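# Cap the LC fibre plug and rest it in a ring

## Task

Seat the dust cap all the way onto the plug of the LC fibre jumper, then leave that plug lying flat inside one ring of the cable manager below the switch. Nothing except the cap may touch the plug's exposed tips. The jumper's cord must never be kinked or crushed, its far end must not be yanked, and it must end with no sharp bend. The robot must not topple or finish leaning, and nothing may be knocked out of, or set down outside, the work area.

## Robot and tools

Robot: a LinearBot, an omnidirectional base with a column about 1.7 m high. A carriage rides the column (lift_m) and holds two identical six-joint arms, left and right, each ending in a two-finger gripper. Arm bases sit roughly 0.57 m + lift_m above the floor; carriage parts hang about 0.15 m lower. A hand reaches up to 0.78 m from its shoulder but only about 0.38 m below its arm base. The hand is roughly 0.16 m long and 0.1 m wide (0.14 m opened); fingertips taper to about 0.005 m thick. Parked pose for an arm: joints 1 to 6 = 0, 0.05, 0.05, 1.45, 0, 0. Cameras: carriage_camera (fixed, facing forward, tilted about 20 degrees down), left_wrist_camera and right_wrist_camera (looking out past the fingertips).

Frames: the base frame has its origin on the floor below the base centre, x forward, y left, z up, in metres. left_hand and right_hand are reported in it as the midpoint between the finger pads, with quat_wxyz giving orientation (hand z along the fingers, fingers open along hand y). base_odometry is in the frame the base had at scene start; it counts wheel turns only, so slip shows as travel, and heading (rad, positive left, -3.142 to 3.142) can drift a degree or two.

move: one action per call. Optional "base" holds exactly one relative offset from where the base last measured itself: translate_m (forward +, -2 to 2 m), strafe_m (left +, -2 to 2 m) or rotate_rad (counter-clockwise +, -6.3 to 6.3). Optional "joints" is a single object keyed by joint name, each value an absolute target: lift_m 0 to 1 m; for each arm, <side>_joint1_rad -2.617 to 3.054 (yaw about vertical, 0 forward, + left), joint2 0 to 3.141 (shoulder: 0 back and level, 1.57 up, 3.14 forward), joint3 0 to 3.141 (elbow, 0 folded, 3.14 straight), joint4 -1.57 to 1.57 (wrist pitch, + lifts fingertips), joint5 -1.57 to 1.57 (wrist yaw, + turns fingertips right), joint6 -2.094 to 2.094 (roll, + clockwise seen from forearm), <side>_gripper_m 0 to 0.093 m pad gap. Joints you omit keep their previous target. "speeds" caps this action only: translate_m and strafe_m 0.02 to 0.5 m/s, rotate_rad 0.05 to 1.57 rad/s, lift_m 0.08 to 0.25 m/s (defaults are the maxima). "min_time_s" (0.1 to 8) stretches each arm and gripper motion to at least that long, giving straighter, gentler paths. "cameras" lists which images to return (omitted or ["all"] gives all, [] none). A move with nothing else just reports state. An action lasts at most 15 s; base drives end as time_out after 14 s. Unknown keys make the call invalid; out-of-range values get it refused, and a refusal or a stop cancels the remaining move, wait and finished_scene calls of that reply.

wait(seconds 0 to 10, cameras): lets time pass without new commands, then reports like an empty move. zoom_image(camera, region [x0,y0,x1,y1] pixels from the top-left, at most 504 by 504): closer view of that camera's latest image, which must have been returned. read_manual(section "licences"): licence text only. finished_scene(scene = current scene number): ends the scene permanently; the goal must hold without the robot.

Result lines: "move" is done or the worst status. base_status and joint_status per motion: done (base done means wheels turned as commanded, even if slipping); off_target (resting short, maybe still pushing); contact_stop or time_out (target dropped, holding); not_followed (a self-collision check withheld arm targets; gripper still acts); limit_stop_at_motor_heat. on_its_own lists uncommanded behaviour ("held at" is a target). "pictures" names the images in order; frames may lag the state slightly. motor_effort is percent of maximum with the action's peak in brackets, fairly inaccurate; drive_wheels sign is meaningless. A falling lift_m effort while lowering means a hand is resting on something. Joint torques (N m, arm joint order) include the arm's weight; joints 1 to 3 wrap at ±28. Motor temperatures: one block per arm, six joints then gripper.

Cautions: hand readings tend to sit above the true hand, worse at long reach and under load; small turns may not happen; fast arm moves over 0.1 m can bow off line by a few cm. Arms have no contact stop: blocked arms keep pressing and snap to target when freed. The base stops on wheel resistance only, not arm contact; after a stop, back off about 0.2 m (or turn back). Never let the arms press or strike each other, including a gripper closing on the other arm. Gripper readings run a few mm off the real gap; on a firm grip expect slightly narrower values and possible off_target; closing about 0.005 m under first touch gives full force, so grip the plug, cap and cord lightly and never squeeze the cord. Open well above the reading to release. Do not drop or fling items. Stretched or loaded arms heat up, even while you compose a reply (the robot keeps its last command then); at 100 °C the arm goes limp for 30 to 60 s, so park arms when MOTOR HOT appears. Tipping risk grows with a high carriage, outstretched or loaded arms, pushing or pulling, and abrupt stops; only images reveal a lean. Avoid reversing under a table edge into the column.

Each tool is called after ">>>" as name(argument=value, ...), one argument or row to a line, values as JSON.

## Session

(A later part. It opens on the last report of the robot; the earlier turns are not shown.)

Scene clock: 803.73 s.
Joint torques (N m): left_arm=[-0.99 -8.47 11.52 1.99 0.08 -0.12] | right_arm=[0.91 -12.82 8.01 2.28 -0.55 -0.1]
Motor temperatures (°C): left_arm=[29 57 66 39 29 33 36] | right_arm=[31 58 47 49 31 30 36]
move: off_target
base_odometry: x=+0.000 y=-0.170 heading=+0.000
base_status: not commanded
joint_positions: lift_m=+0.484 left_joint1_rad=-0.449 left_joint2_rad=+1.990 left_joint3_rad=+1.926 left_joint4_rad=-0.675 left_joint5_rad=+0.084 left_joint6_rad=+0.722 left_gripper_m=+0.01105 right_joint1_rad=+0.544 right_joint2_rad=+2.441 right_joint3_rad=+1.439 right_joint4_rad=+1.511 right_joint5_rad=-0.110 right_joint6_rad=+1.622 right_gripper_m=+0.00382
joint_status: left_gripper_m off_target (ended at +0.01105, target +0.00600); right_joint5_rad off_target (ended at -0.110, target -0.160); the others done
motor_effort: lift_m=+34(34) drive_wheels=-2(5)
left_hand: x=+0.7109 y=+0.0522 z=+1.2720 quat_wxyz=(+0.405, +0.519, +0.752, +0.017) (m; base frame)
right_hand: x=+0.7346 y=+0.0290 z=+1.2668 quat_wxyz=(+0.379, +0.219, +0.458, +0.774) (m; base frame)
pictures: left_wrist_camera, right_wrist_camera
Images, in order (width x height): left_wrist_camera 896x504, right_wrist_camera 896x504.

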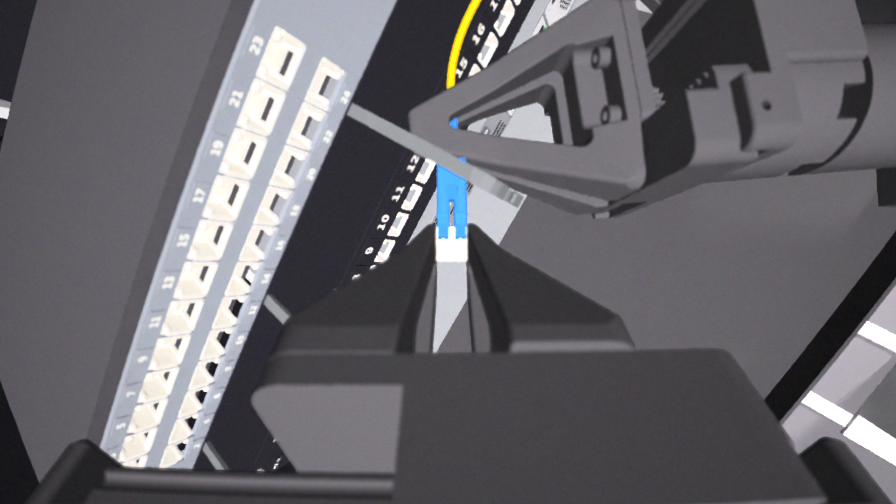

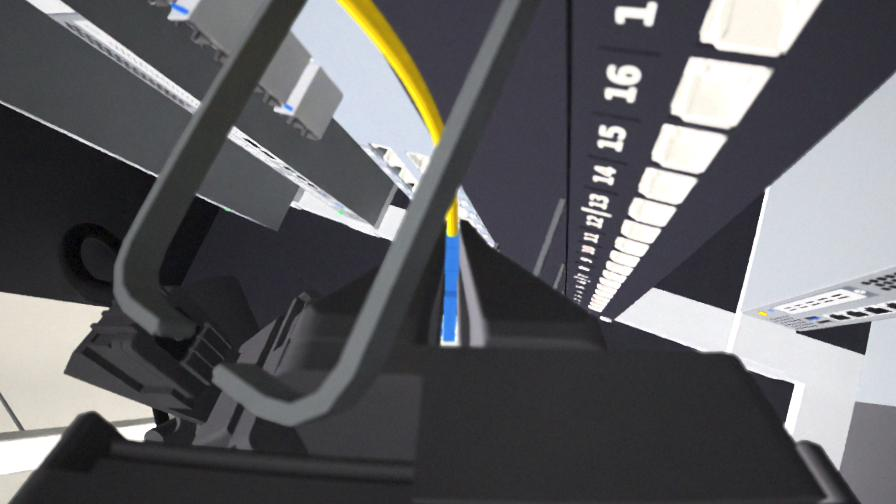

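>>> move(
  joints={"left_joint1_rad": -0.470, "left_joint2_rad": 2.025, "left_joint3_rad": 1.99, "left_joint4_rad": -0.640, "left_joint5_rad": 0.072, "left_joint6_rad": 0.706, "right_joint1_rad": 0.560, "right_joint4_rad": 1.525, "right_joint5_rad": -0.22, "right_gripper_m": 0.0},
  min_time_s=1.5,
  cameras=["left_wrist_camera", "right_wrist_camera"],
)

>>> zoom_image(
  camera="left_wrist_camera",
  region=[400, 170, 500, 270],
)

>>> zoom_image(
  camera="right_wrist_camera",
  region=[400, 250, 500, 350],
)

Scene clock: 810.93 s.
Joint torques (N m): left_arm=[-1.18 -8.39 11.81 2.33 0.11 -0.11] | right_arm=[2.1 -12.83 8.02 2.39 -0.86 -0.09]
Motor temperatures (°C): left_arm=[29 58 67 40 29 33 36] | right_arm=[31 57 47 49 31 30 36]
move: off_target
base_odometry: x=+0.000 y=-0.170 heading=+0.000
base_status: not commanded
joint_positions: lift_m=+0.484 left_joint1_rad=-0.455 left_joint2_rad=+2.003 left_joint3_rad=+1.947 left_joint4_rad=-0.693 left_joint5_rad=+0.072 left_joint6_rad=+0.716 left_gripper_m=+0.01105 right_joint1_rad=+0.539 right_joint2_rad=+2.441 right_joint3_rad=+1.439 right_joint4_rad=+1.508 right_joint5_rad=-0.139 right_joint6_rad=+1.622 right_gripper_m=+0.00382
joint_status: left_joint4_rad off_target (ended at -0.693, target -0.640); right_joint1_rad off_target (ended at +0.539, target +0.560); right_joint5_rad off_target (ended at -0.139, target -0.220); the others done
motor_effort: lift_m=+34(34) drive_wheels=+0(3)
left_hand: x=+0.7113 y=+0.0505 z=+1.2708 quat_wxyz=(+0.400, +0.518, +0.755, +0.019) (m; base frame)
right_hand: x=+0.7335 y=+0.0306 z=+1.2659 quat_wxyz=(+0.374, +0.210, +0.465, +0.775) (m; base frame)
pictures: left_wrist_camera, right_wrist_camera
Images, in order (width x height): left_wrist_camera 896x504, right_wrist_camera 896x504.

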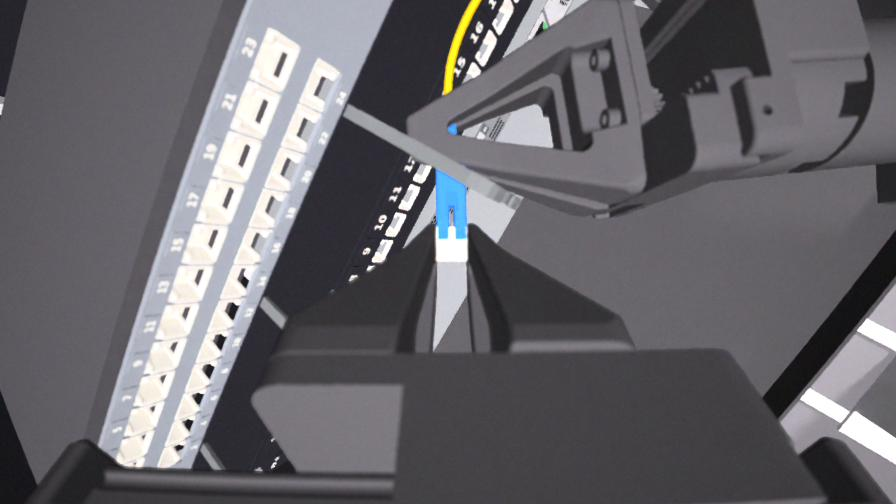

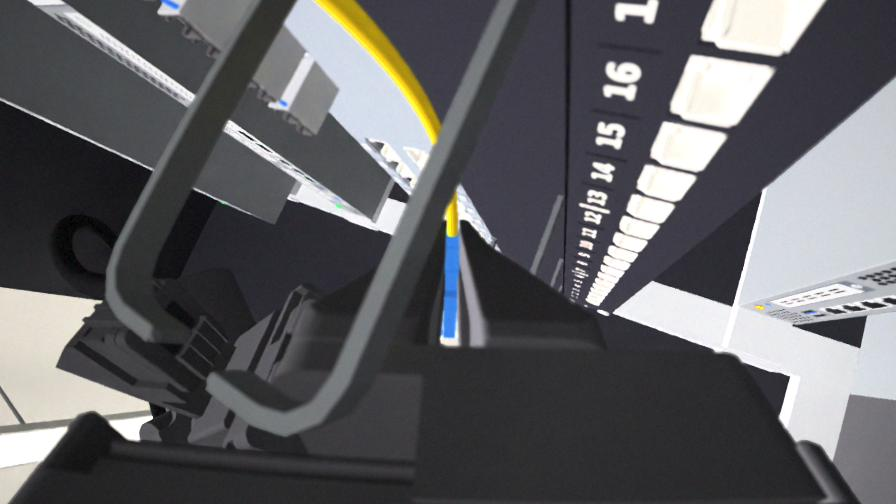

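Scaled by 5.040 from the camera's 896x504 image, which has a finer 1280x720 frame.

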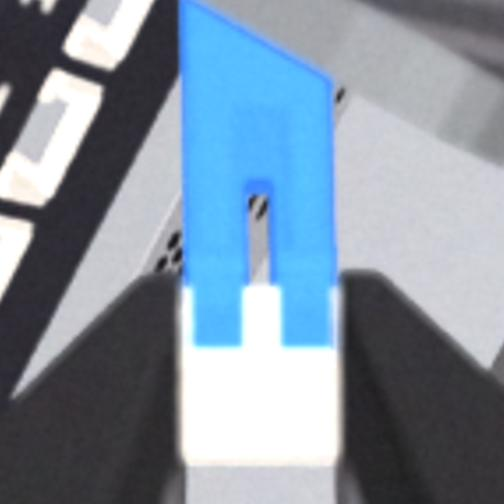

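Scaled by 5.040 from the camera's 896x504 image, which has a finer 1280x720 frame.

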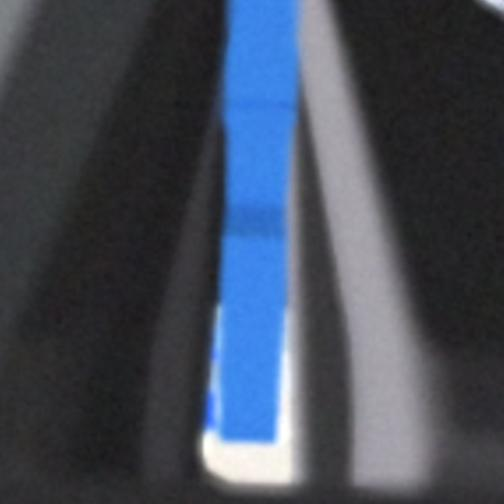

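>>> move(
  joints={"left_joint1_rad": -0.478, "left_joint2_rad": 2.04, "left_joint3_rad": 2.015, "left_joint4_rad": -0.620, "left_joint5_rad": 0.066, "left_joint6_rad": 0.701, "right_joint1_rad": 0.568, "right_joint4_rad": 1.535, "right_joint5_rad": -0.28},
  min_time_s=1.5,
  cameras=["left_wrist_camera", "right_wrist_camera"],
)

>>> zoom_image(
  camera="left_wrist_camera",
  region=[400, 170, 500, 270],
)

>>> zoom_image(
  camera="right_wrist_camera",
  region=[400, 250, 500, 350],
)

Scene clock: 820.07 s.
Joint torques (N m): left_arm=[-1.36 -8.2 12.14 2.74 0.17 -0.11] | right_arm=[3.54 -12.82 8.01 2.53 -1.25 -0.1]
Motor temperatures (°C): left_arm=[29 56 67 41 29 33 36] | right_arm=[31 57 47 50 32 30 36]
move: off_target
base_odometry: x=+0.000 y=-0.170 heading=+0.000
base_status: not commanded
joint_positions: lift_m=+0.484 left_joint1_rad=-0.460 left_joint2_rad=+2.014 left_joint3_rad=+1.968 left_joint4_rad=-0.710 left_joint5_rad=+0.060 left_joint6_rad=+0.711 left_gripper_m=+0.01105 right_joint1_rad=+0.533 right_joint2_rad=+2.441 right_joint3_rad=+1.439 right_joint4_rad=+1.506 right_joint5_rad=-0.161 right_joint6_rad=+1.622 right_gripper_m=+0.00382
joint_status: left_joint4_rad off_target (ended at -0.710, target -0.620); right_joint1_rad off_target (ended at +0.532, target +0.568); right_joint5_rad off_target (ended at -0.161, target -0.280); the others done
motor_effort: lift_m=+34(34) drive_wheels=-2(3)
left_hand: x=+0.7119 y=+0.0492 z=+1.2702 quat_wxyz=(+0.396, +0.517, +0.758, +0.022) (m; base frame)
right_hand: x=+0.7334 y=+0.0305 z=+1.2653 quat_wxyz=(+0.370, +0.203, +0.469, +0.775) (m; base frame)
pictures: left_wrist_camera, right_wrist_camera
Images, in order (width x height): left_wrist_camera 896x504, right_wrist_camera 896x504.

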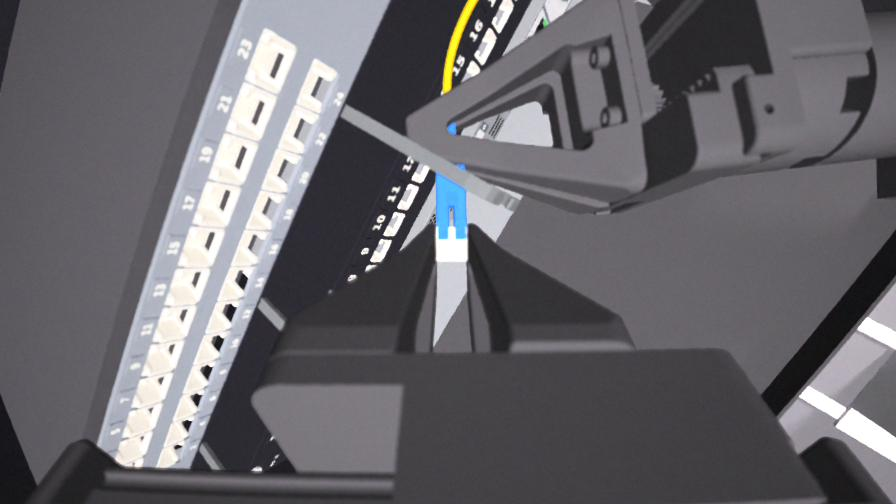

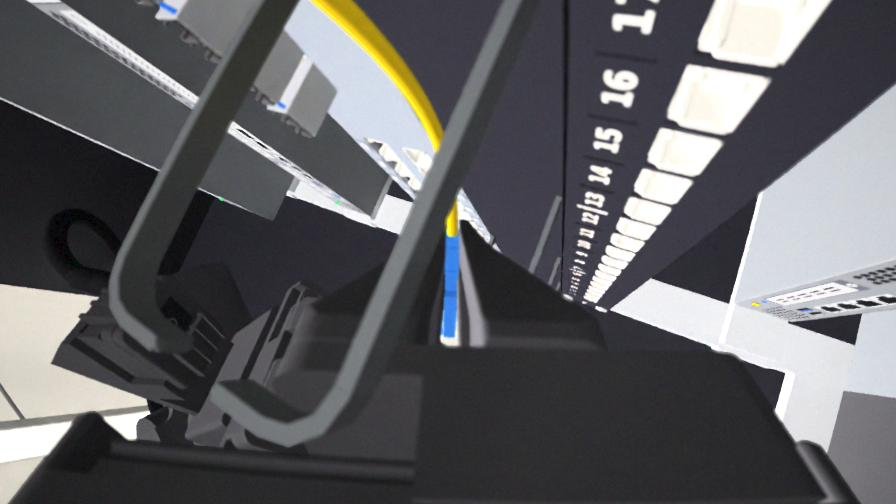

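Scaled by 5.040 from the camera's 896x504 image, which has a finer 1280x720 frame.

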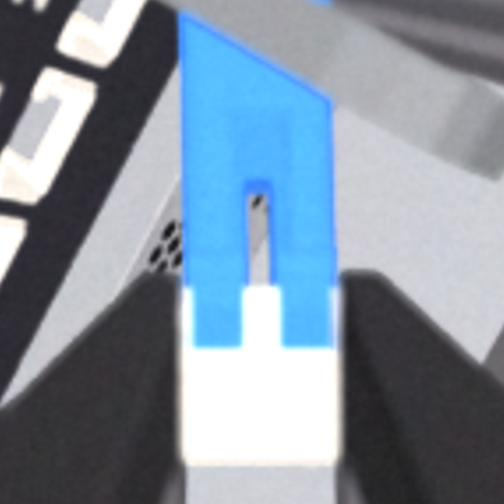

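Scaled by 5.040 from the camera's 896x504 image, which has a finer 1280x720 frame.

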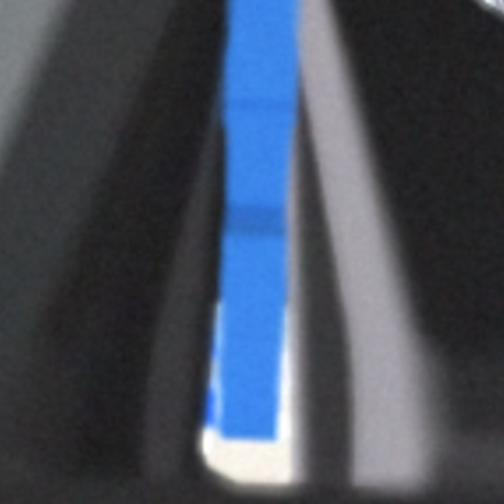

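>>> move(
  joints={"left_joint1_rad": -0.46, "left_joint2_rad": 2.03, "left_joint3_rad": 1.99, "left_joint4_rad": -0.70, "left_joint5_rad": 0.06, "left_joint6_rad": 0.711, "right_joint1_rad": 0.533, "right_joint4_rad": 1.515, "right_joint5_rad": -0.161},
  min_time_s=1,
  cameras=[],
)

>>> move(
  joints={"left_gripper_m": 0.03},
  min_time_s=1.5,
  cameras=["left_wrist_camera", "right_wrist_camera"],
)

>>> zoom_image(
  camera="left_wrist_camera",
  region=[400, 170, 500, 270],
)

Scene clock: 832.37 s.
Joint torques (N m): left_arm=[0.08 -9.01 9.95 1.89 0.11 0] | right_arm=[0.17 -12.82 8.01 2.31 -0.06 -0.09]
Motor temperatures (°C): left_arm=[29 55 65 42 29 33 36] | right_arm=[31 56 47 50 32 30 36]
move: done
base_odometry: x=+0.000 y=-0.170 heading=+0.000
base_status: not commanded
joint_positions: lift_m=+0.484 left_joint1_rad=-0.460 left_joint2_rad=+2.015 left_joint3_rad=+1.968 left_joint4_rad=-0.714 left_joint5_rad=+0.060 left_joint6_rad=+0.710 left_gripper_m=+0.01105 right_joint1_rad=+0.531 right_joint2_rad=+2.441 right_joint3_rad=+1.439 right_joint4_rad=+1.505 right_joint5_rad=-0.155 right_joint6_rad=+1.622 right_gripper_m=+0.00382
joint_status: all done
motor_effort: lift_m=+34(34) drive_wheels=-5(5)
left_hand: x=+0.7114 y=+0.0495 z=+1.2693 quat_wxyz=(+0.394, +0.517, +0.759, +0.022) (m; base frame)
right_hand: x=+0.7348 y=+0.0287 z=+1.2652 quat_wxyz=(+0.373, +0.206, +0.468, +0.774) (m; base frame)
pictures: none
No camera images: "cameras" was empty.

Scene clock: 834.17 s.
Joint torques (N m): left_arm=[0.08 -9.01 9.96 1.89 0.11 -0.01] | right_arm=[0.2 -12.81 8.02 2.21 -0.06 -0.1]
Motor temperatures (°C): left_arm=[29 55 64 42 29 33 36] | right_arm=[31 56 47 50 32 30 36]
move: done
base_odometry: x=+0.000 y=-0.170 heading=+0.000
base_status: not commanded
joint_positions: lift_m=+0.484 left_joint1_rad=-0.460 left_joint2_rad=+2.015 left_joint3_rad=+1.968 left_joint4_rad=-0.714 left_joint5_rad=+0.060 left_joint6_rad=+0.710 left_gripper_m=+0.02989 right_joint1_rad=+0.531 right_joint2_rad=+2.441 right_joint3_rad=+1.439 right_joint4_rad=+1.511 right_joint5_rad=-0.155 right_joint6_rad=+1.622 right_gripper_m=+0.00382
joint_status: all done
motor_effort: lift_m=+34(34) drive_wheels=+2(5)
left_hand: x=+0.7114 y=+0.0495 z=+1.2693 quat_wxyz=(+0.394, +0.517, +0.759, +0.022) (m; base frame)
right_hand: x=+0.7342 y=+0.0283 z=+1.2665 quat_wxyz=(+0.373, +0.205, +0.466, +0.775) (m; base frame)
pictures: left_wrist_camera, right_wrist_camera
Images, in order (width x height): left_wrist_camera 896x504, right_wrist_camera 896x504.

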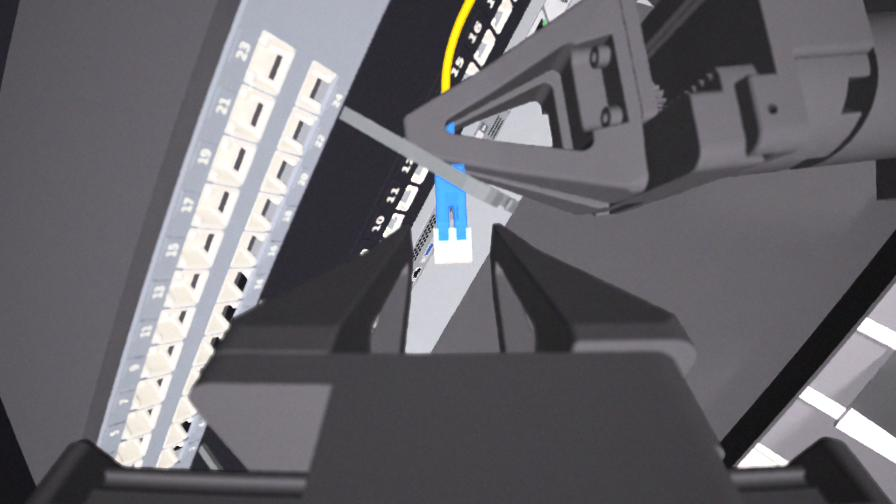

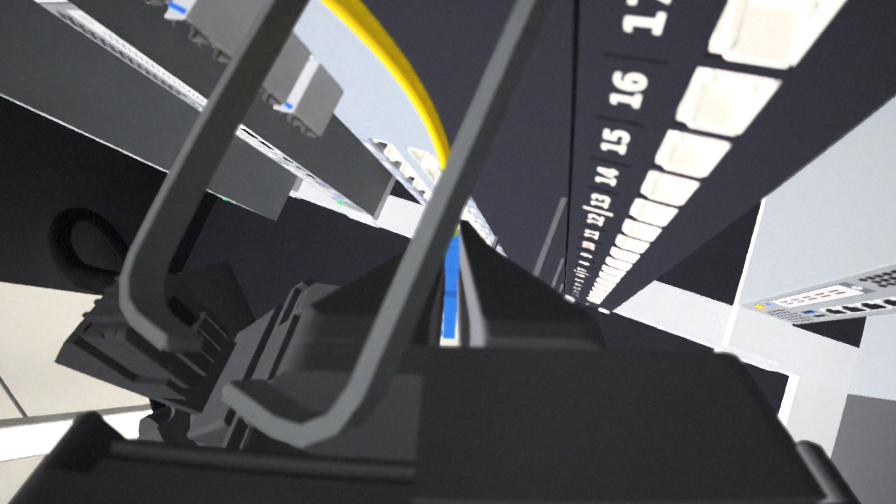

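Scaled by 5.040 from the camera's 896x504 image, which has a finer 1280x720 frame.

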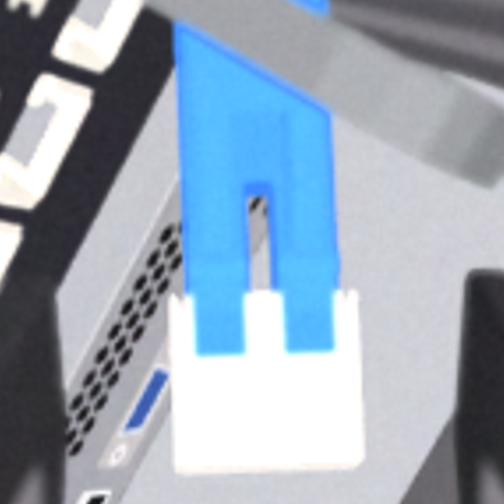

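>>> move(
  joints={"left_joint1_rad": -0.428, "left_joint2_rad": 1.895, "left_joint3_rad": 1.857, "left_joint4_rad": -0.68, "left_joint5_rad": 0.09, "left_joint6_rad": 0.74},
  min_time_s=2,
  cameras=["left_wrist_camera", "right_wrist_camera"],
)

>>> zoom_image(
  camera="left_wrist_camera",
  region=[380, 100, 520, 240],
)

Scene clock: 844.17 s.
Joint torques (N m): left_arm=[0.72 -13.08 6.65 1.92 0.24 0.09] | right_arm=[0.18 -12.82 8.01 2.2 -0.06 -0.1]
Motor temperatures (°C): left_arm=[29 56 63 41 29 33 36] | right_arm=[31 56 47 50 32 30 36]
move: done
base_odometry: x=+0.000 y=-0.170 heading=+0.000
base_status: not commanded
joint_positions: lift_m=+0.484 left_joint1_rad=-0.436 left_joint2_rad=+1.936 left_joint3_rad=+1.873 left_joint4_rad=-0.696 left_joint5_rad=+0.077 left_joint6_rad=+0.729 left_gripper_m=+0.02989 right_joint1_rad=+0.531 right_joint2_rad=+2.441 right_joint3_rad=+1.439 right_joint4_rad=+1.513 right_joint5_rad=-0.155 right_joint6_rad=+1.622 right_gripper_m=+0.00382
joint_status: all done
motor_effort: lift_m=+34(34) drive_wheels=-3(5)
left_hand: x=+0.6996 y=+0.0666 z=+1.2736 quat_wxyz=(+0.395, +0.518, +0.758, +0.023) (m; base frame)
right_hand: x=+0.7341 y=+0.0283 z=+1.2667 quat_wxyz=(+0.374, +0.205, +0.466, +0.776) (m; base frame)
pictures: left_wrist_camera, right_wrist_camera
Images, in order (width x height): left_wrist_camera 896x504, right_wrist_camera 896x504.

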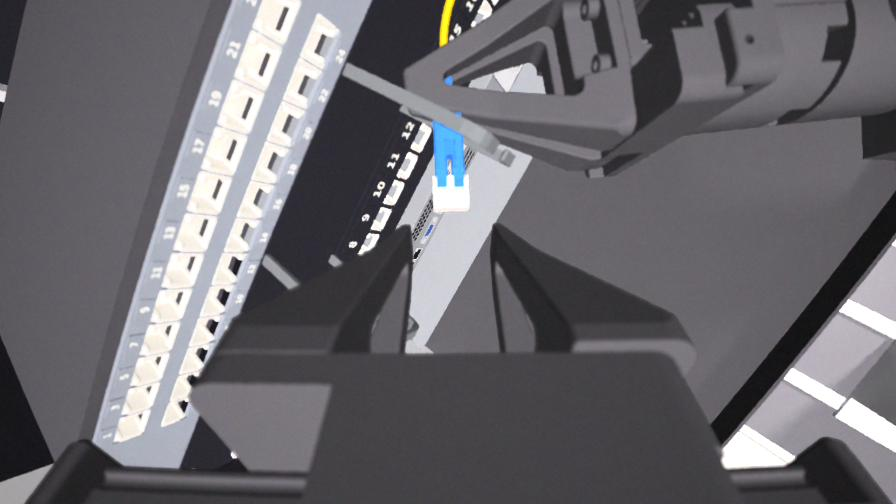

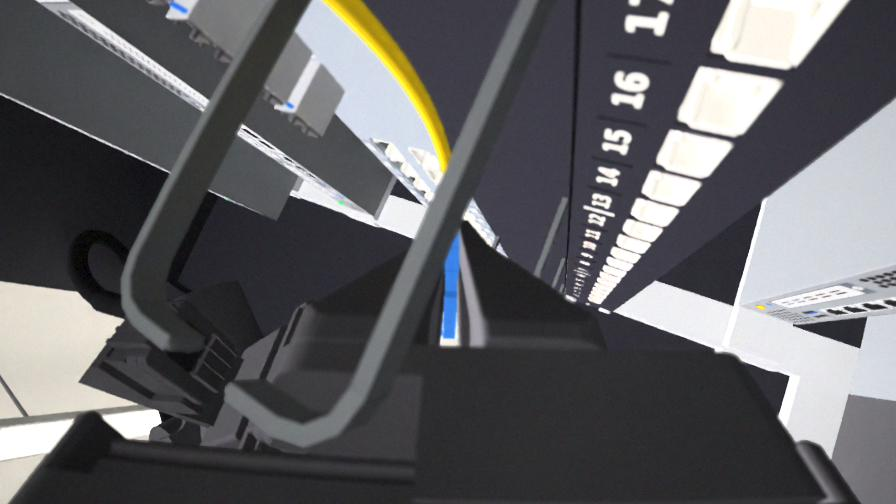

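Scaled by 3.600 from the camera's 896x504 image, which has a finer 1280x720 frame.

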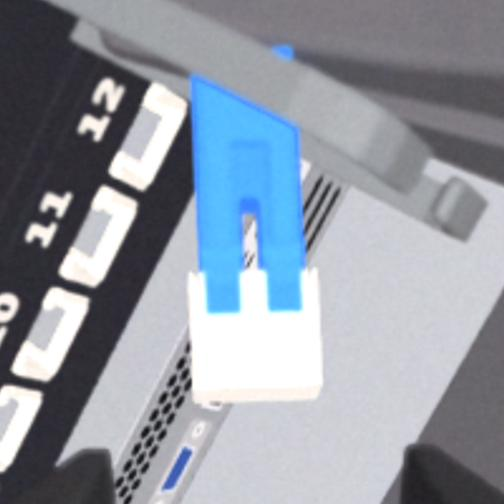

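>>> move(
  joints={"left_joint1_rad": -0.33, "left_joint2_rad": 1.73, "left_joint3_rad": 1.64, "left_joint4_rad": -0.6, "left_joint5_rad": 0.17, "left_joint6_rad": 0.785},
  min_time_s=1.5,
  cameras=[],
)

>>> move(
  joints={"left_joint1_rad": -0.3, "left_joint2_rad": 1.1, "left_joint3_rad": 1.0, "left_joint4_rad": 0.0, "left_joint5_rad": 0.1, "left_joint6_rad": 0.3},
  min_time_s=2,
  cameras=["carriage_camera", "right_wrist_camera"],
)

Scene clock: 852.50 s.
Joint torques (N m): left_arm=[0.66 -11.34 6.75 1.95 0.28 0.08] | right_arm=[0.2 -12.82 7.99 2.2 -0.06 -0.1]
Motor temperatures (°C): left_arm=[29 57 61 41 29 33 35] | right_arm=[31 56 47 50 32 30 36]
move: done
base_odometry: x=+0.000 y=-0.170 heading=+0.000
base_status: not commanded
joint_positions: lift_m=+0.484 left_joint1_rad=-0.338 left_joint2_rad=+1.767 left_joint3_rad=+1.656 left_joint4_rad=-0.617 left_joint5_rad=+0.156 left_joint6_rad=+0.774 left_gripper_m=+0.02989 right_joint1_rad=+0.531 right_joint2_rad=+2.441 right_joint3_rad=+1.439 right_joint4_rad=+1.513 right_joint5_rad=-0.155 right_joint6_rad=+1.623 right_gripper_m=+0.00382
joint_status: all done
motor_effort: lift_m=+34(34) drive_wheels=-2(5)
left_hand: x=+0.6815 y=+0.1148 z=+1.2809 quat_wxyz=(+0.414, +0.507, +0.756, +0.019) (m; base frame)
right_hand: x=+0.7340 y=+0.0282 z=+1.2668 quat_wxyz=(+0.373, +0.205, +0.465, +0.776) (m; base frame)
pictures: none
No camera images: "cameras" was empty.

Scene clock: 854.80 s.
Joint torques (N m): left_arm=[0.72 -4.56 7.04 2.32 -0.04 -0.11] | right_arm=[0.17 -12.82 8.01 2.2 -0.06 -0.1]
Motor temperatures (°C): left_arm=[29 57 61 42 29 33 35] | right_arm=[31 56 47 50 32 30 36]
move: done
base_odometry: x=+0.000 y=-0.170 heading=+0.000
base_status: not commanded
joint_positions: lift_m=+0.484 left_joint1_rad=-0.308 left_joint2_rad=+1.116 left_joint3_rad=+1.017 left_joint4_rad=-0.018 left_joint5_rad=+0.113 left_joint6_rad=+0.312 left_gripper_m=+0.02989 right_joint1_rad=+0.531 right_joint2_rad=+2.441 right_joint3_rad=+1.439 right_joint4_rad=+1.513 right_joint5_rad=-0.155 right_joint6_rad=+1.623 right_gripper_m=+0.00382
joint_status: all done
motor_effort: lift_m=+34(34) drive_wheels=-2(4)
left_hand: x=+0.5875 y=+0.1681 z=+1.3954 quat_wxyz=(+0.663, +0.264, +0.699, -0.041) (m; base frame)
right_hand: x=+0.7340 y=+0.0282 z=+1.2669 quat_wxyz=(+0.374, +0.205, +0.465, +0.776) (m; base frame)
pictures: carriage_camera, right_wrist_camera
Images, in order (width x height): carriage_camera 896x504, right_wrist_camera 896x504.

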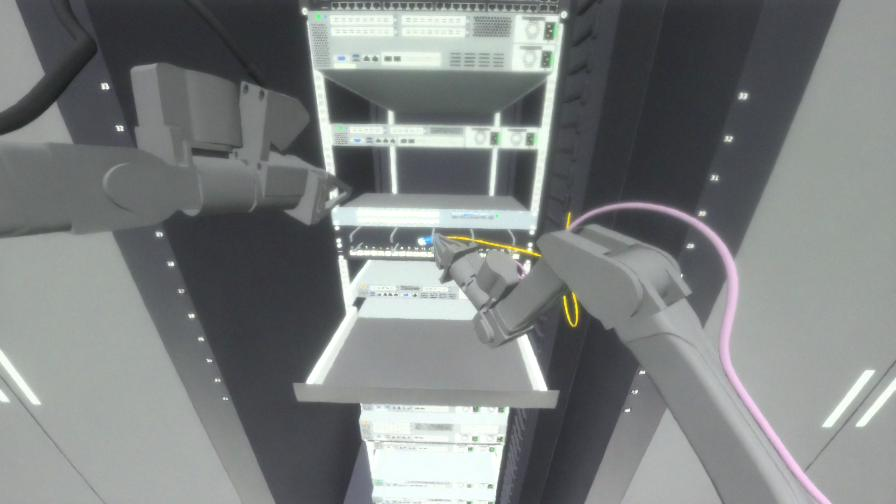

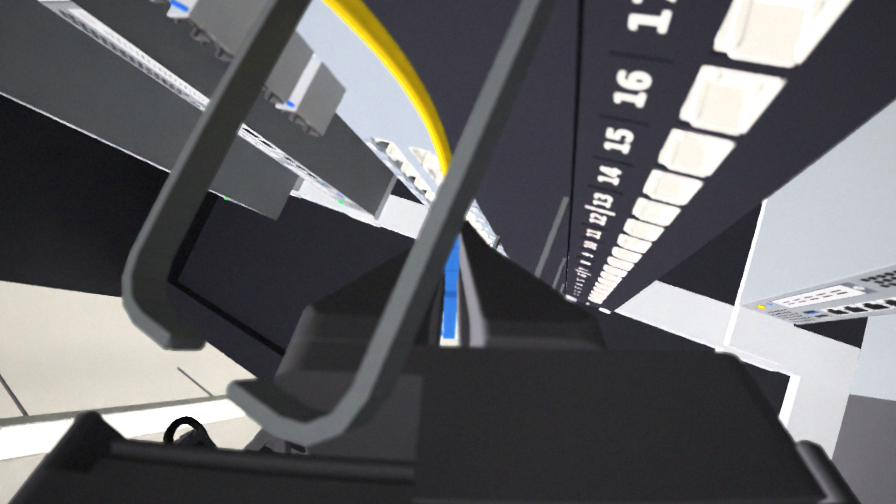

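>>> move(
  joints={"left_joint1_rad": 0.0, "left_joint2_rad": 0.05, "left_joint3_rad": 0.05, "left_joint4_rad": 1.45, "left_joint5_rad": 0.0, "left_joint6_rad": 0.0},
  min_time_s=2.5,
  cameras=[],
)

>>> move(
  joints={"right_joint1_rad": 0.552, "right_joint2_rad": 2.25, "right_joint3_rad": 1.311, "right_joint4_rad": 1.226, "right_joint5_rad": -0.095, "right_joint6_rad": 1.591},
  min_time_s=2.5,
  cameras=["carriage_camera", "right_wrist_camera"],
)

Scene clock: 867.77 s.
Joint torques (N m): left_arm=[0.7 2.82 5.05 -0.13 -0.07 -0.1] | right_arm=[0.2 -12.82 8.02 2.19 -0.06 -0.1]
Motor temperatures (°C): left_arm=[29 55 60 42 29 33 35] | right_arm=[31 56 47 49 32 30 36]
move: done
base_odometry: x=+0.000 y=-0.170 heading=+0.000
base_status: not commanded
joint_positions: lift_m=+0.484 left_joint1_rad=-0.009 left_joint2_rad=+0.058 left_joint3_rad=+0.064 left_joint4_rad=+1.436 left_joint5_rad=+0.013 left_joint6_rad=+0.011 left_gripper_m=+0.02989 right_joint1_rad=+0.531 right_joint2_rad=+2.441 right_joint3_rad=+1.439 right_joint4_rad=+1.514 right_joint5_rad=-0.155 right_joint6_rad=+1.623 right_gripper_m=+0.00382
joint_status: all done
motor_effort: lift_m=+34(34) drive_wheels=-1(6)
left_hand: x=+0.2479 y=+0.3044 z=+1.4721 quat_wxyz=(+0.998, +0.007, +0.064, +0.001) (m; base frame)
right_hand: x=+0.7340 y=+0.0282 z=+1.2669 quat_wxyz=(+0.374, +0.204, +0.465, +0.776) (m; base frame)
pictures: none
No camera images: "cameras" was empty.

Scene clock: 870.57 s.
Joint torques (N m): left_arm=[0.7 2.82 5.03 -0.17 -0.05 -0.09] | right_arm=[0.57 -16.66 5.31 2.29 0.09 -0.31]
Motor temperatures (°C): left_arm=[29 54 60 41 29 33 35] | right_arm=[31 57 47 49 32 30 36]
move: done
base_odometry: x=+0.000 y=-0.170 heading=+0.000
base_status: not commanded
joint_positions: lift_m=+0.484 left_joint1_rad=-0.008 left_joint2_rad=+0.058 left_joint3_rad=+0.064 left_joint4_rad=+1.440 left_joint5_rad=+0.012 left_joint6_rad=+0.011 left_gripper_m=+0.02989 right_joint1_rad=+0.546 right_joint2_rad=+2.283 right_joint3_rad=+1.324 right_joint4_rad=+1.241 right_joint5_rad=-0.105 right_joint6_rad=+1.600 right_gripper_m=+0.00382
joint_status: all done
motor_effort: lift_m=+34(34) drive_wheels=+0(4)
left_hand: x=+0.2472 y=+0.3046 z=+1.4722 quat_wxyz=(+0.998, +0.007, +0.063, +0.001) (m; base frame)
right_hand: x=+0.7338 y=+0.0291 z=+1.2534 quat_wxyz=(+0.353, +0.266, +0.540, +0.717) (m; base frame)
pictures: carriage_camera, right_wrist_camera
Images, in order (width x height): carriage_camera 896x504, right_wrist_camera 896x504.

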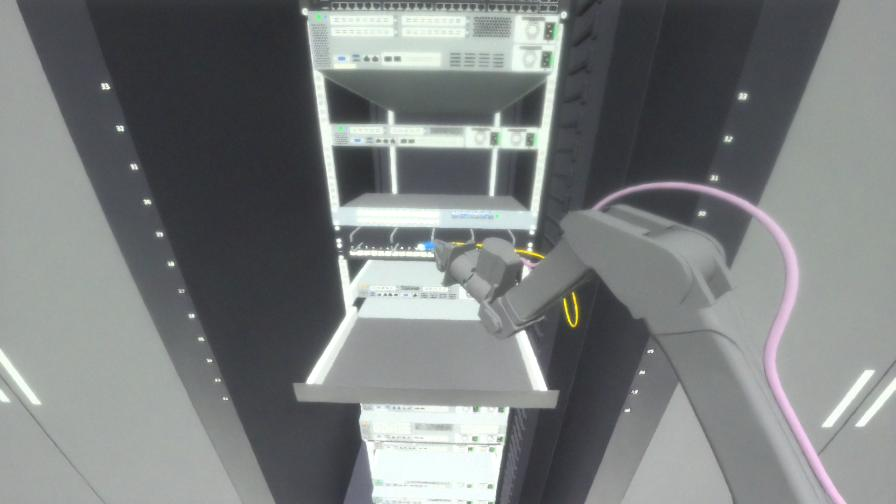

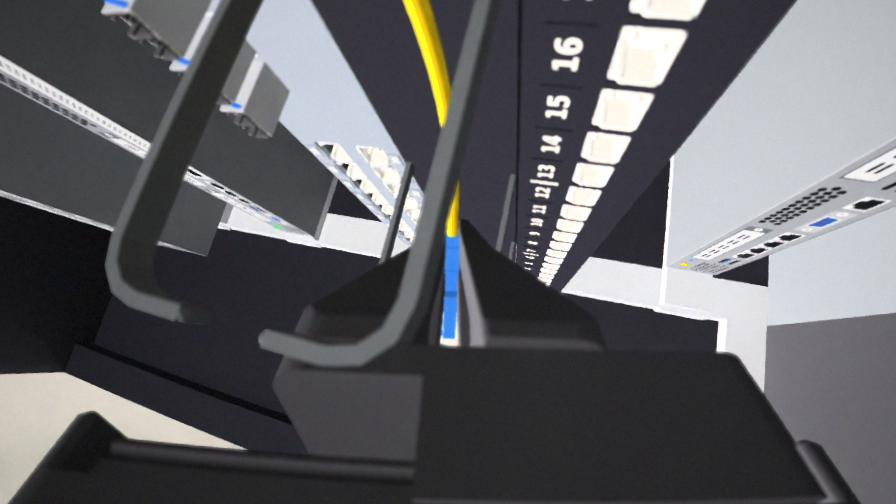

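>>> move(
  joints={"lift_m": 0.5},
  speeds={"lift_m": 0.08},
  cameras=[],
)

>>> move(
  joints={"right_joint1_rad": 0.757, "right_joint2_rad": 2.162, "right_joint3_rad": 1.425, "right_joint4_rad": 0.805, "right_joint5_rad": 0.662, "right_joint6_rad": 1.565},
  min_time_s=4,
  cameras=["carriage_camera", "right_wrist_camera"],
)

Scene clock: 888.80 s.
Joint torques (N m): left_arm=[0.75 3.04 5.37 -0.18 -0.04 -0.08] | right_arm=[0.55 -15.73 5.71 2.43 0.09 -0.3]
Motor temperatures (°C): left_arm=[29 51 57 39 29 33 35] | right_arm=[31 58 46 50 32 30 36]
move: done
base_odometry: x=+0.000 y=-0.170 heading=+0.000
base_status: not commanded
joint_positions: lift_m=+0.500 left_joint1_rad=-0.008 left_joint2_rad=+0.055 left_joint3_rad=+0.060 left_joint4_rad=+1.441 left_joint5_rad=+0.011 left_joint6_rad=+0.010 left_gripper_m=+0.02989 right_joint1_rad=+0.546 right_joint2_rad=+2.274 right_joint3_rad=+1.319 right_joint4_rad=+1.231 right_joint5_rad=-0.103 right_joint6_rad=+1.599 right_gripper_m=+0.00382
joint_status: all done
motor_effort: lift_m=+36(42) drive_wheels=-3(4)
left_hand: x=+0.2472 y=+0.3048 z=+1.4871 quat_wxyz=(+0.998, +0.006, +0.063, +0.001) (m; base frame)
right_hand: x=+0.7333 y=+0.0285 z=+1.2705 quat_wxyz=(+0.354, +0.267, +0.541, +0.715) (m; base frame)
pictures: none
No camera images: "cameras" was empty.

Scene clock: 893.10 s.
Joint torques (N m): left_arm=[0.72 3.06 5.37 -0.18 -0.04 -0.09] | right_arm=[1.57 -16.36 9.32 2.23 -0.14 -0.31]
Motor temperatures (°C): left_arm=[29 51 57 38 29 33 35] | right_arm=[31 60 47 50 32 30 36]
move: done
base_odometry: x=+0.000 y=-0.170 heading=+0.000
base_status: not commanded
joint_positions: lift_m=+0.500 left_joint1_rad=-0.008 left_joint2_rad=+0.055 left_joint3_rad=+0.060 left_joint4_rad=+1.441 left_joint5_rad=+0.011 left_joint6_rad=+0.010 left_gripper_m=+0.02989 right_joint1_rad=+0.741 right_joint2_rad=+2.194 right_joint3_rad=+1.398 right_joint4_rad=+0.818 right_joint5_rad=+0.674 right_joint6_rad=+1.573 right_gripper_m=+0.00382
joint_status: all done
motor_effort: lift_m=+36(36) drive_wheels=+2(7)
left_hand: x=+0.2472 y=+0.3048 z=+1.4871 quat_wxyz=(+0.998, +0.006, +0.063, +0.001) (m; base frame)
right_hand: x=+0.7278 y=+0.0168 z=+1.2535 quat_wxyz=(+0.483, +0.483, +0.508, +0.525) (m; base frame)
pictures: carriage_camera, right_wrist_camera
Images, in order (width x height): carriage_camera 896x504, right_wrist_camera 896x504.

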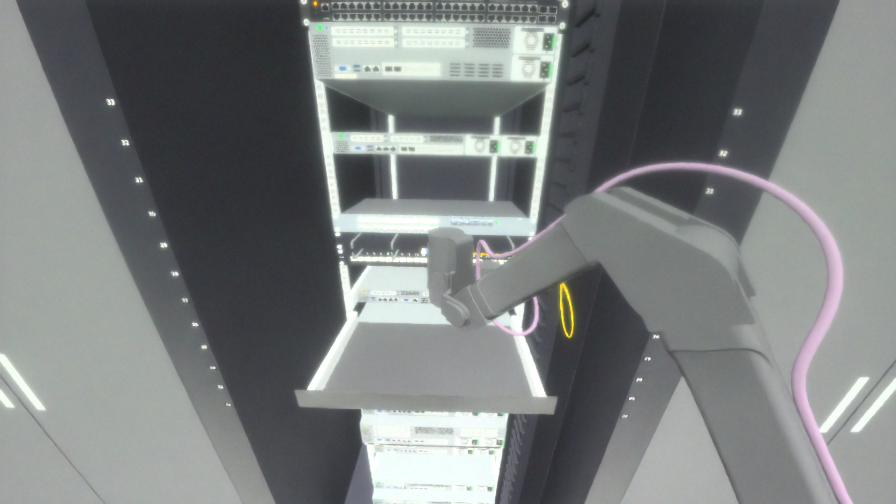

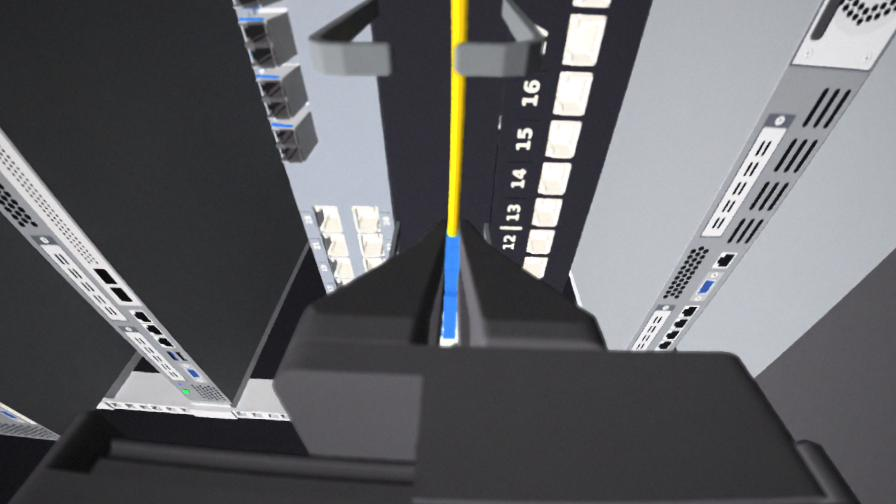

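>>> zoom_image(
  camera="carriage_camera",
  region=[340, 200, 560, 340],
)

>>> zoom_image(
  camera="right_wrist_camera",
  region=[380, 200, 520, 360],
)

Scaled by 2.291 from the camera's 896x504 image, which has a finer 1280x720 frame.

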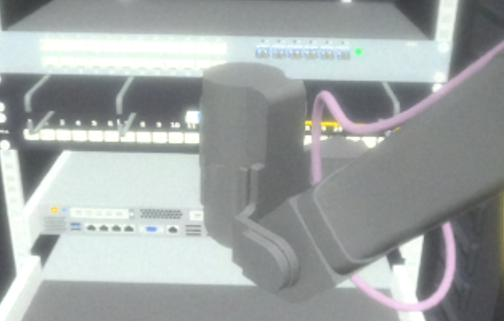

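Scaled by 3.150 from the camera's 896x504 image, which has a finer 1280x720 frame.

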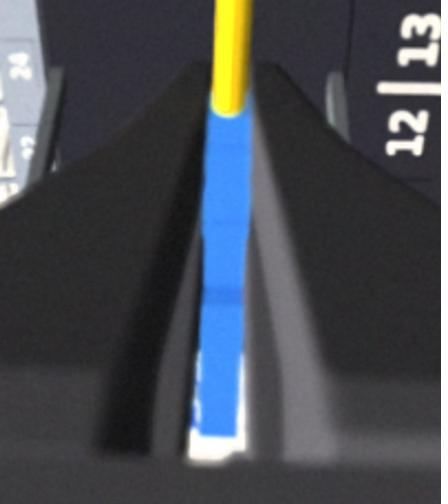

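>>> move(
  joints={"right_joint1_rad": 0.77, "right_joint5_rad": 0.71},
  min_time_s=1.5,
  cameras=["right_wrist_camera"],
)

Scene clock: 917.30 s.
Joint torques (N m): left_arm=[0.72 3.06 5.39 -0.18 -0.04 -0.09] | right_arm=[1.25 -16.36 9.22 2.23 -0.08 -0.31]
Motor temperatures (°C): left_arm=[29 49 55 37 29 33 34] | right_arm=[31 61 50 50 32 30 36]
move: done
base_odometry: x=+0.000 y=-0.170 heading=+0.000
base_status: not commanded
joint_positions: lift_m=+0.500 left_joint1_rad=-0.008 left_joint2_rad=+0.055 left_joint3_rad=+0.060 left_joint4_rad=+1.441 left_joint5_rad=+0.011 left_joint6_rad=+0.010 left_gripper_m=+0.02989 right_joint1_rad=+0.757 right_joint2_rad=+2.194 right_joint3_rad=+1.399 right_joint4_rad=+0.816 right_joint5_rad=+0.717 right_joint6_rad=+1.573 right_gripper_m=+0.00382
joint_status: all done
motor_effort: lift_m=+36(36) drive_wheels=-1(5)
left_hand: x=+0.2472 y=+0.3048 z=+1.4871 quat_wxyz=(+0.998, +0.006, +0.063, +0.001) (m; base frame)
right_hand: x=+0.7232 y=+0.0174 z=+1.2532 quat_wxyz=(+0.490, +0.490, +0.502, +0.518) (m; base frame)
pictures: right_wrist_camera
Images, in order (width x height): right_wrist_camera 896x504.

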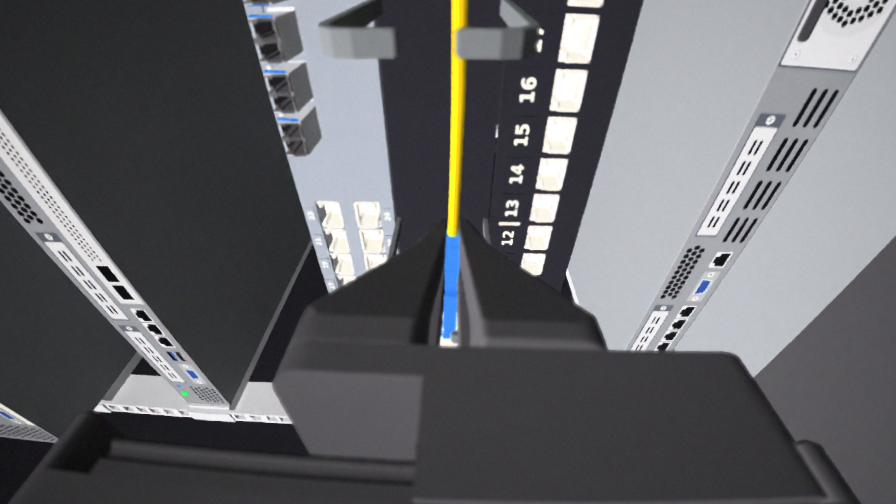

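>>> move(
  joints={"lift_m": 0.4905},
  speeds={"lift_m": 0.08},
  cameras=["right_wrist_camera"],
)

>>> zoom_image(
  camera="right_wrist_camera",
  region=[380, 200, 520, 360],
)

Scene clock: 921.00 s.
Joint torques (N m): left_arm=[0.7 3.07 5.39 -0.2 -0.04 -0.08] | right_arm=[1.06 -15.54 8.96 2.27 -0.11 -0.31]
Motor temperatures (°C): left_arm=[29 49 54 37 29 33 34] | right_arm=[31 62 50 50 32 30 36]
move: done
base_odometry: x=+0.000 y=-0.170 heading=+0.000
base_status: not commanded
joint_positions: lift_m=+0.491 left_joint1_rad=-0.008 left_joint2_rad=+0.055 left_joint3_rad=+0.059 left_joint4_rad=+1.441 left_joint5_rad=+0.010 left_joint6_rad=+0.010 left_gripper_m=+0.02989 right_joint1_rad=+0.759 right_joint2_rad=+2.186 right_joint3_rad=+1.403 right_joint4_rad=+0.810 right_joint5_rad=+0.720 right_joint6_rad=+1.572 right_gripper_m=+0.00382
joint_status: all done
motor_effort: lift_m=+34(34) drive_wheels=+1(5)
left_hand: x=+0.2472 y=+0.3049 z=+1.4776 quat_wxyz=(+0.998, +0.006, +0.063, +0.001) (m; base frame)
right_hand: x=+0.7223 y=+0.0179 z=+1.2489 quat_wxyz=(+0.490, +0.490, +0.500, +0.520) (m; base frame)
pictures: right_wrist_camera
Images, in order (width x height): right_wrist_camera 896x504.

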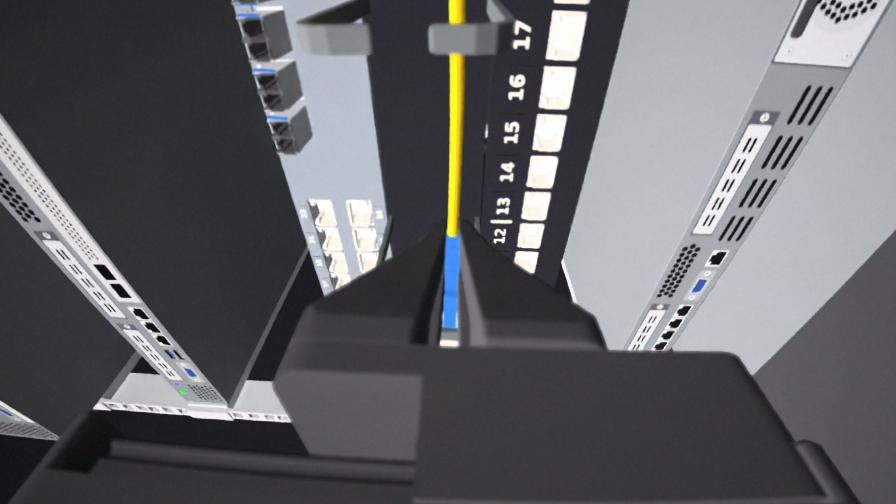

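Scaled by 3.150 from the camera's 896x504 image, which has a finer 1280x720 frame.

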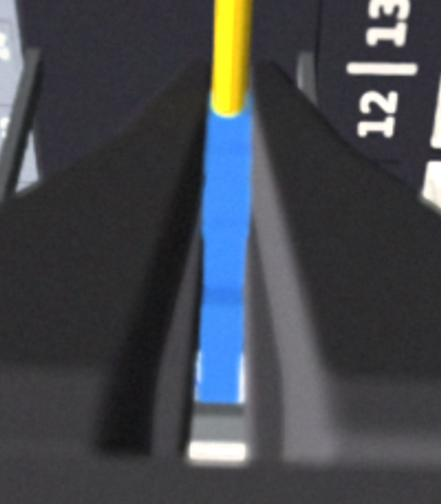

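>>> move(
  joints={"lift_m": 0.486},
  speeds={"lift_m": 0.08},
  cameras=[],
)

>>> move(
  joints={"lift_m": 0.4835},
  speeds={"lift_m": 0.08},
  cameras=["right_wrist_camera"],
)

>>> zoom_image(
  camera="right_wrist_camera",
  region=[380, 200, 520, 360],
)

Scene clock: 945.13 s.
Joint torques (N m): left_arm=[0.7 3.21 5.57 -0.21 -0.04 -0.09] | right_arm=[0.95 -15.23 8.84 2.3 -0.15 -0.3]
Motor temperatures (°C): left_arm=[29 47 53 36 29 33 34] | right_arm=[31 67 51 50 31 30 36]
move: done
base_odometry: x=+0.000 y=-0.170 heading=+0.000
base_status: not commanded
joint_positions: lift_m=+0.486 left_joint1_rad=-0.008 left_joint2_rad=+0.054 left_joint3_rad=+0.058 left_joint4_rad=+1.442 left_joint5_rad=+0.010 left_joint6_rad=+0.010 left_gripper_m=+0.02989 right_joint1_rad=+0.760 right_joint2_rad=+2.183 right_joint3_rad=+1.404 right_joint4_rad=+0.809 right_joint5_rad=+0.721 right_joint6_rad=+1.572 right_gripper_m=+0.00382
joint_status: all done
motor_effort: lift_m=+34(36) drive_wheels=-1(5)
left_hand: x=+0.2471 y=+0.3049 z=+1.4727 quat_wxyz=(+0.998, +0.006, +0.062, +0.001) (m; base frame)
right_hand: x=+0.7220 y=+0.0180 z=+1.2464 quat_wxyz=(+0.490, +0.490, +0.498, +0.521) (m; base frame)
pictures: none
No camera images: "cameras" was empty.

Scene clock: 945.53 s.
Joint torques (N m): left_arm=[0.72 3.17 5.59 -0.21 -0.04 -0.08] | right_arm=[0.98 -15.21 8.83 2.28 -0.13 -0.29]
Motor temperatures (°C): left_arm=[29 47 53 36 29 33 34] | right_arm=[31 67 51 50 31 30 36]
move: done
base_odometry: x=+0.000 y=-0.170 heading=+0.000
base_status: not commanded
joint_positions: lift_m=+0.484 left_joint1_rad=-0.008 left_joint2_rad=+0.054 left_joint3_rad=+0.058 left_joint4_rad=+1.443 left_joint5_rad=+0.010 left_joint6_rad=+0.010 left_gripper_m=+0.02989 right_joint1_rad=+0.760 right_joint2_rad=+2.182 right_joint3_rad=+1.404 right_joint4_rad=+0.810 right_joint5_rad=+0.722 right_joint6_rad=+1.572 right_gripper_m=+0.00382
joint_status: all done
motor_effort: lift_m=+33(36) drive_wheels=+0(6)
left_hand: x=+0.2470 y=+0.3049 z=+1.4702 quat_wxyz=(+0.998, +0.006, +0.062, +0.001) (m; base frame)
right_hand: x=+0.7220 y=+0.0179 z=+1.2445 quat_wxyz=(+0.490, +0.490, +0.498, +0.521) (m; base frame)
pictures: right_wrist_camera
Images, in order (width x height): right_wrist_camera 896x504.

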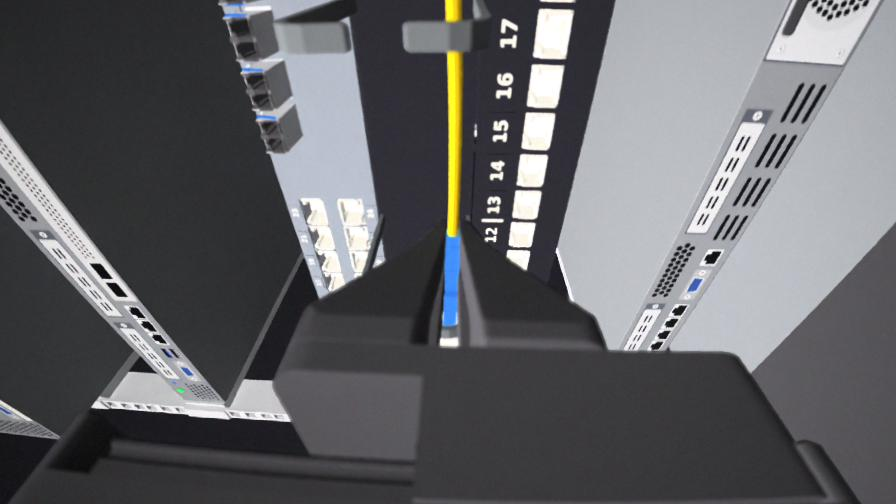

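Scaled by 3.150 from the camera's 896x504 image, which has a finer 1280x720 frame.

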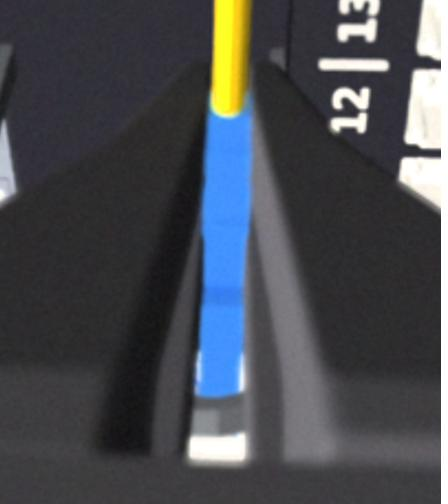

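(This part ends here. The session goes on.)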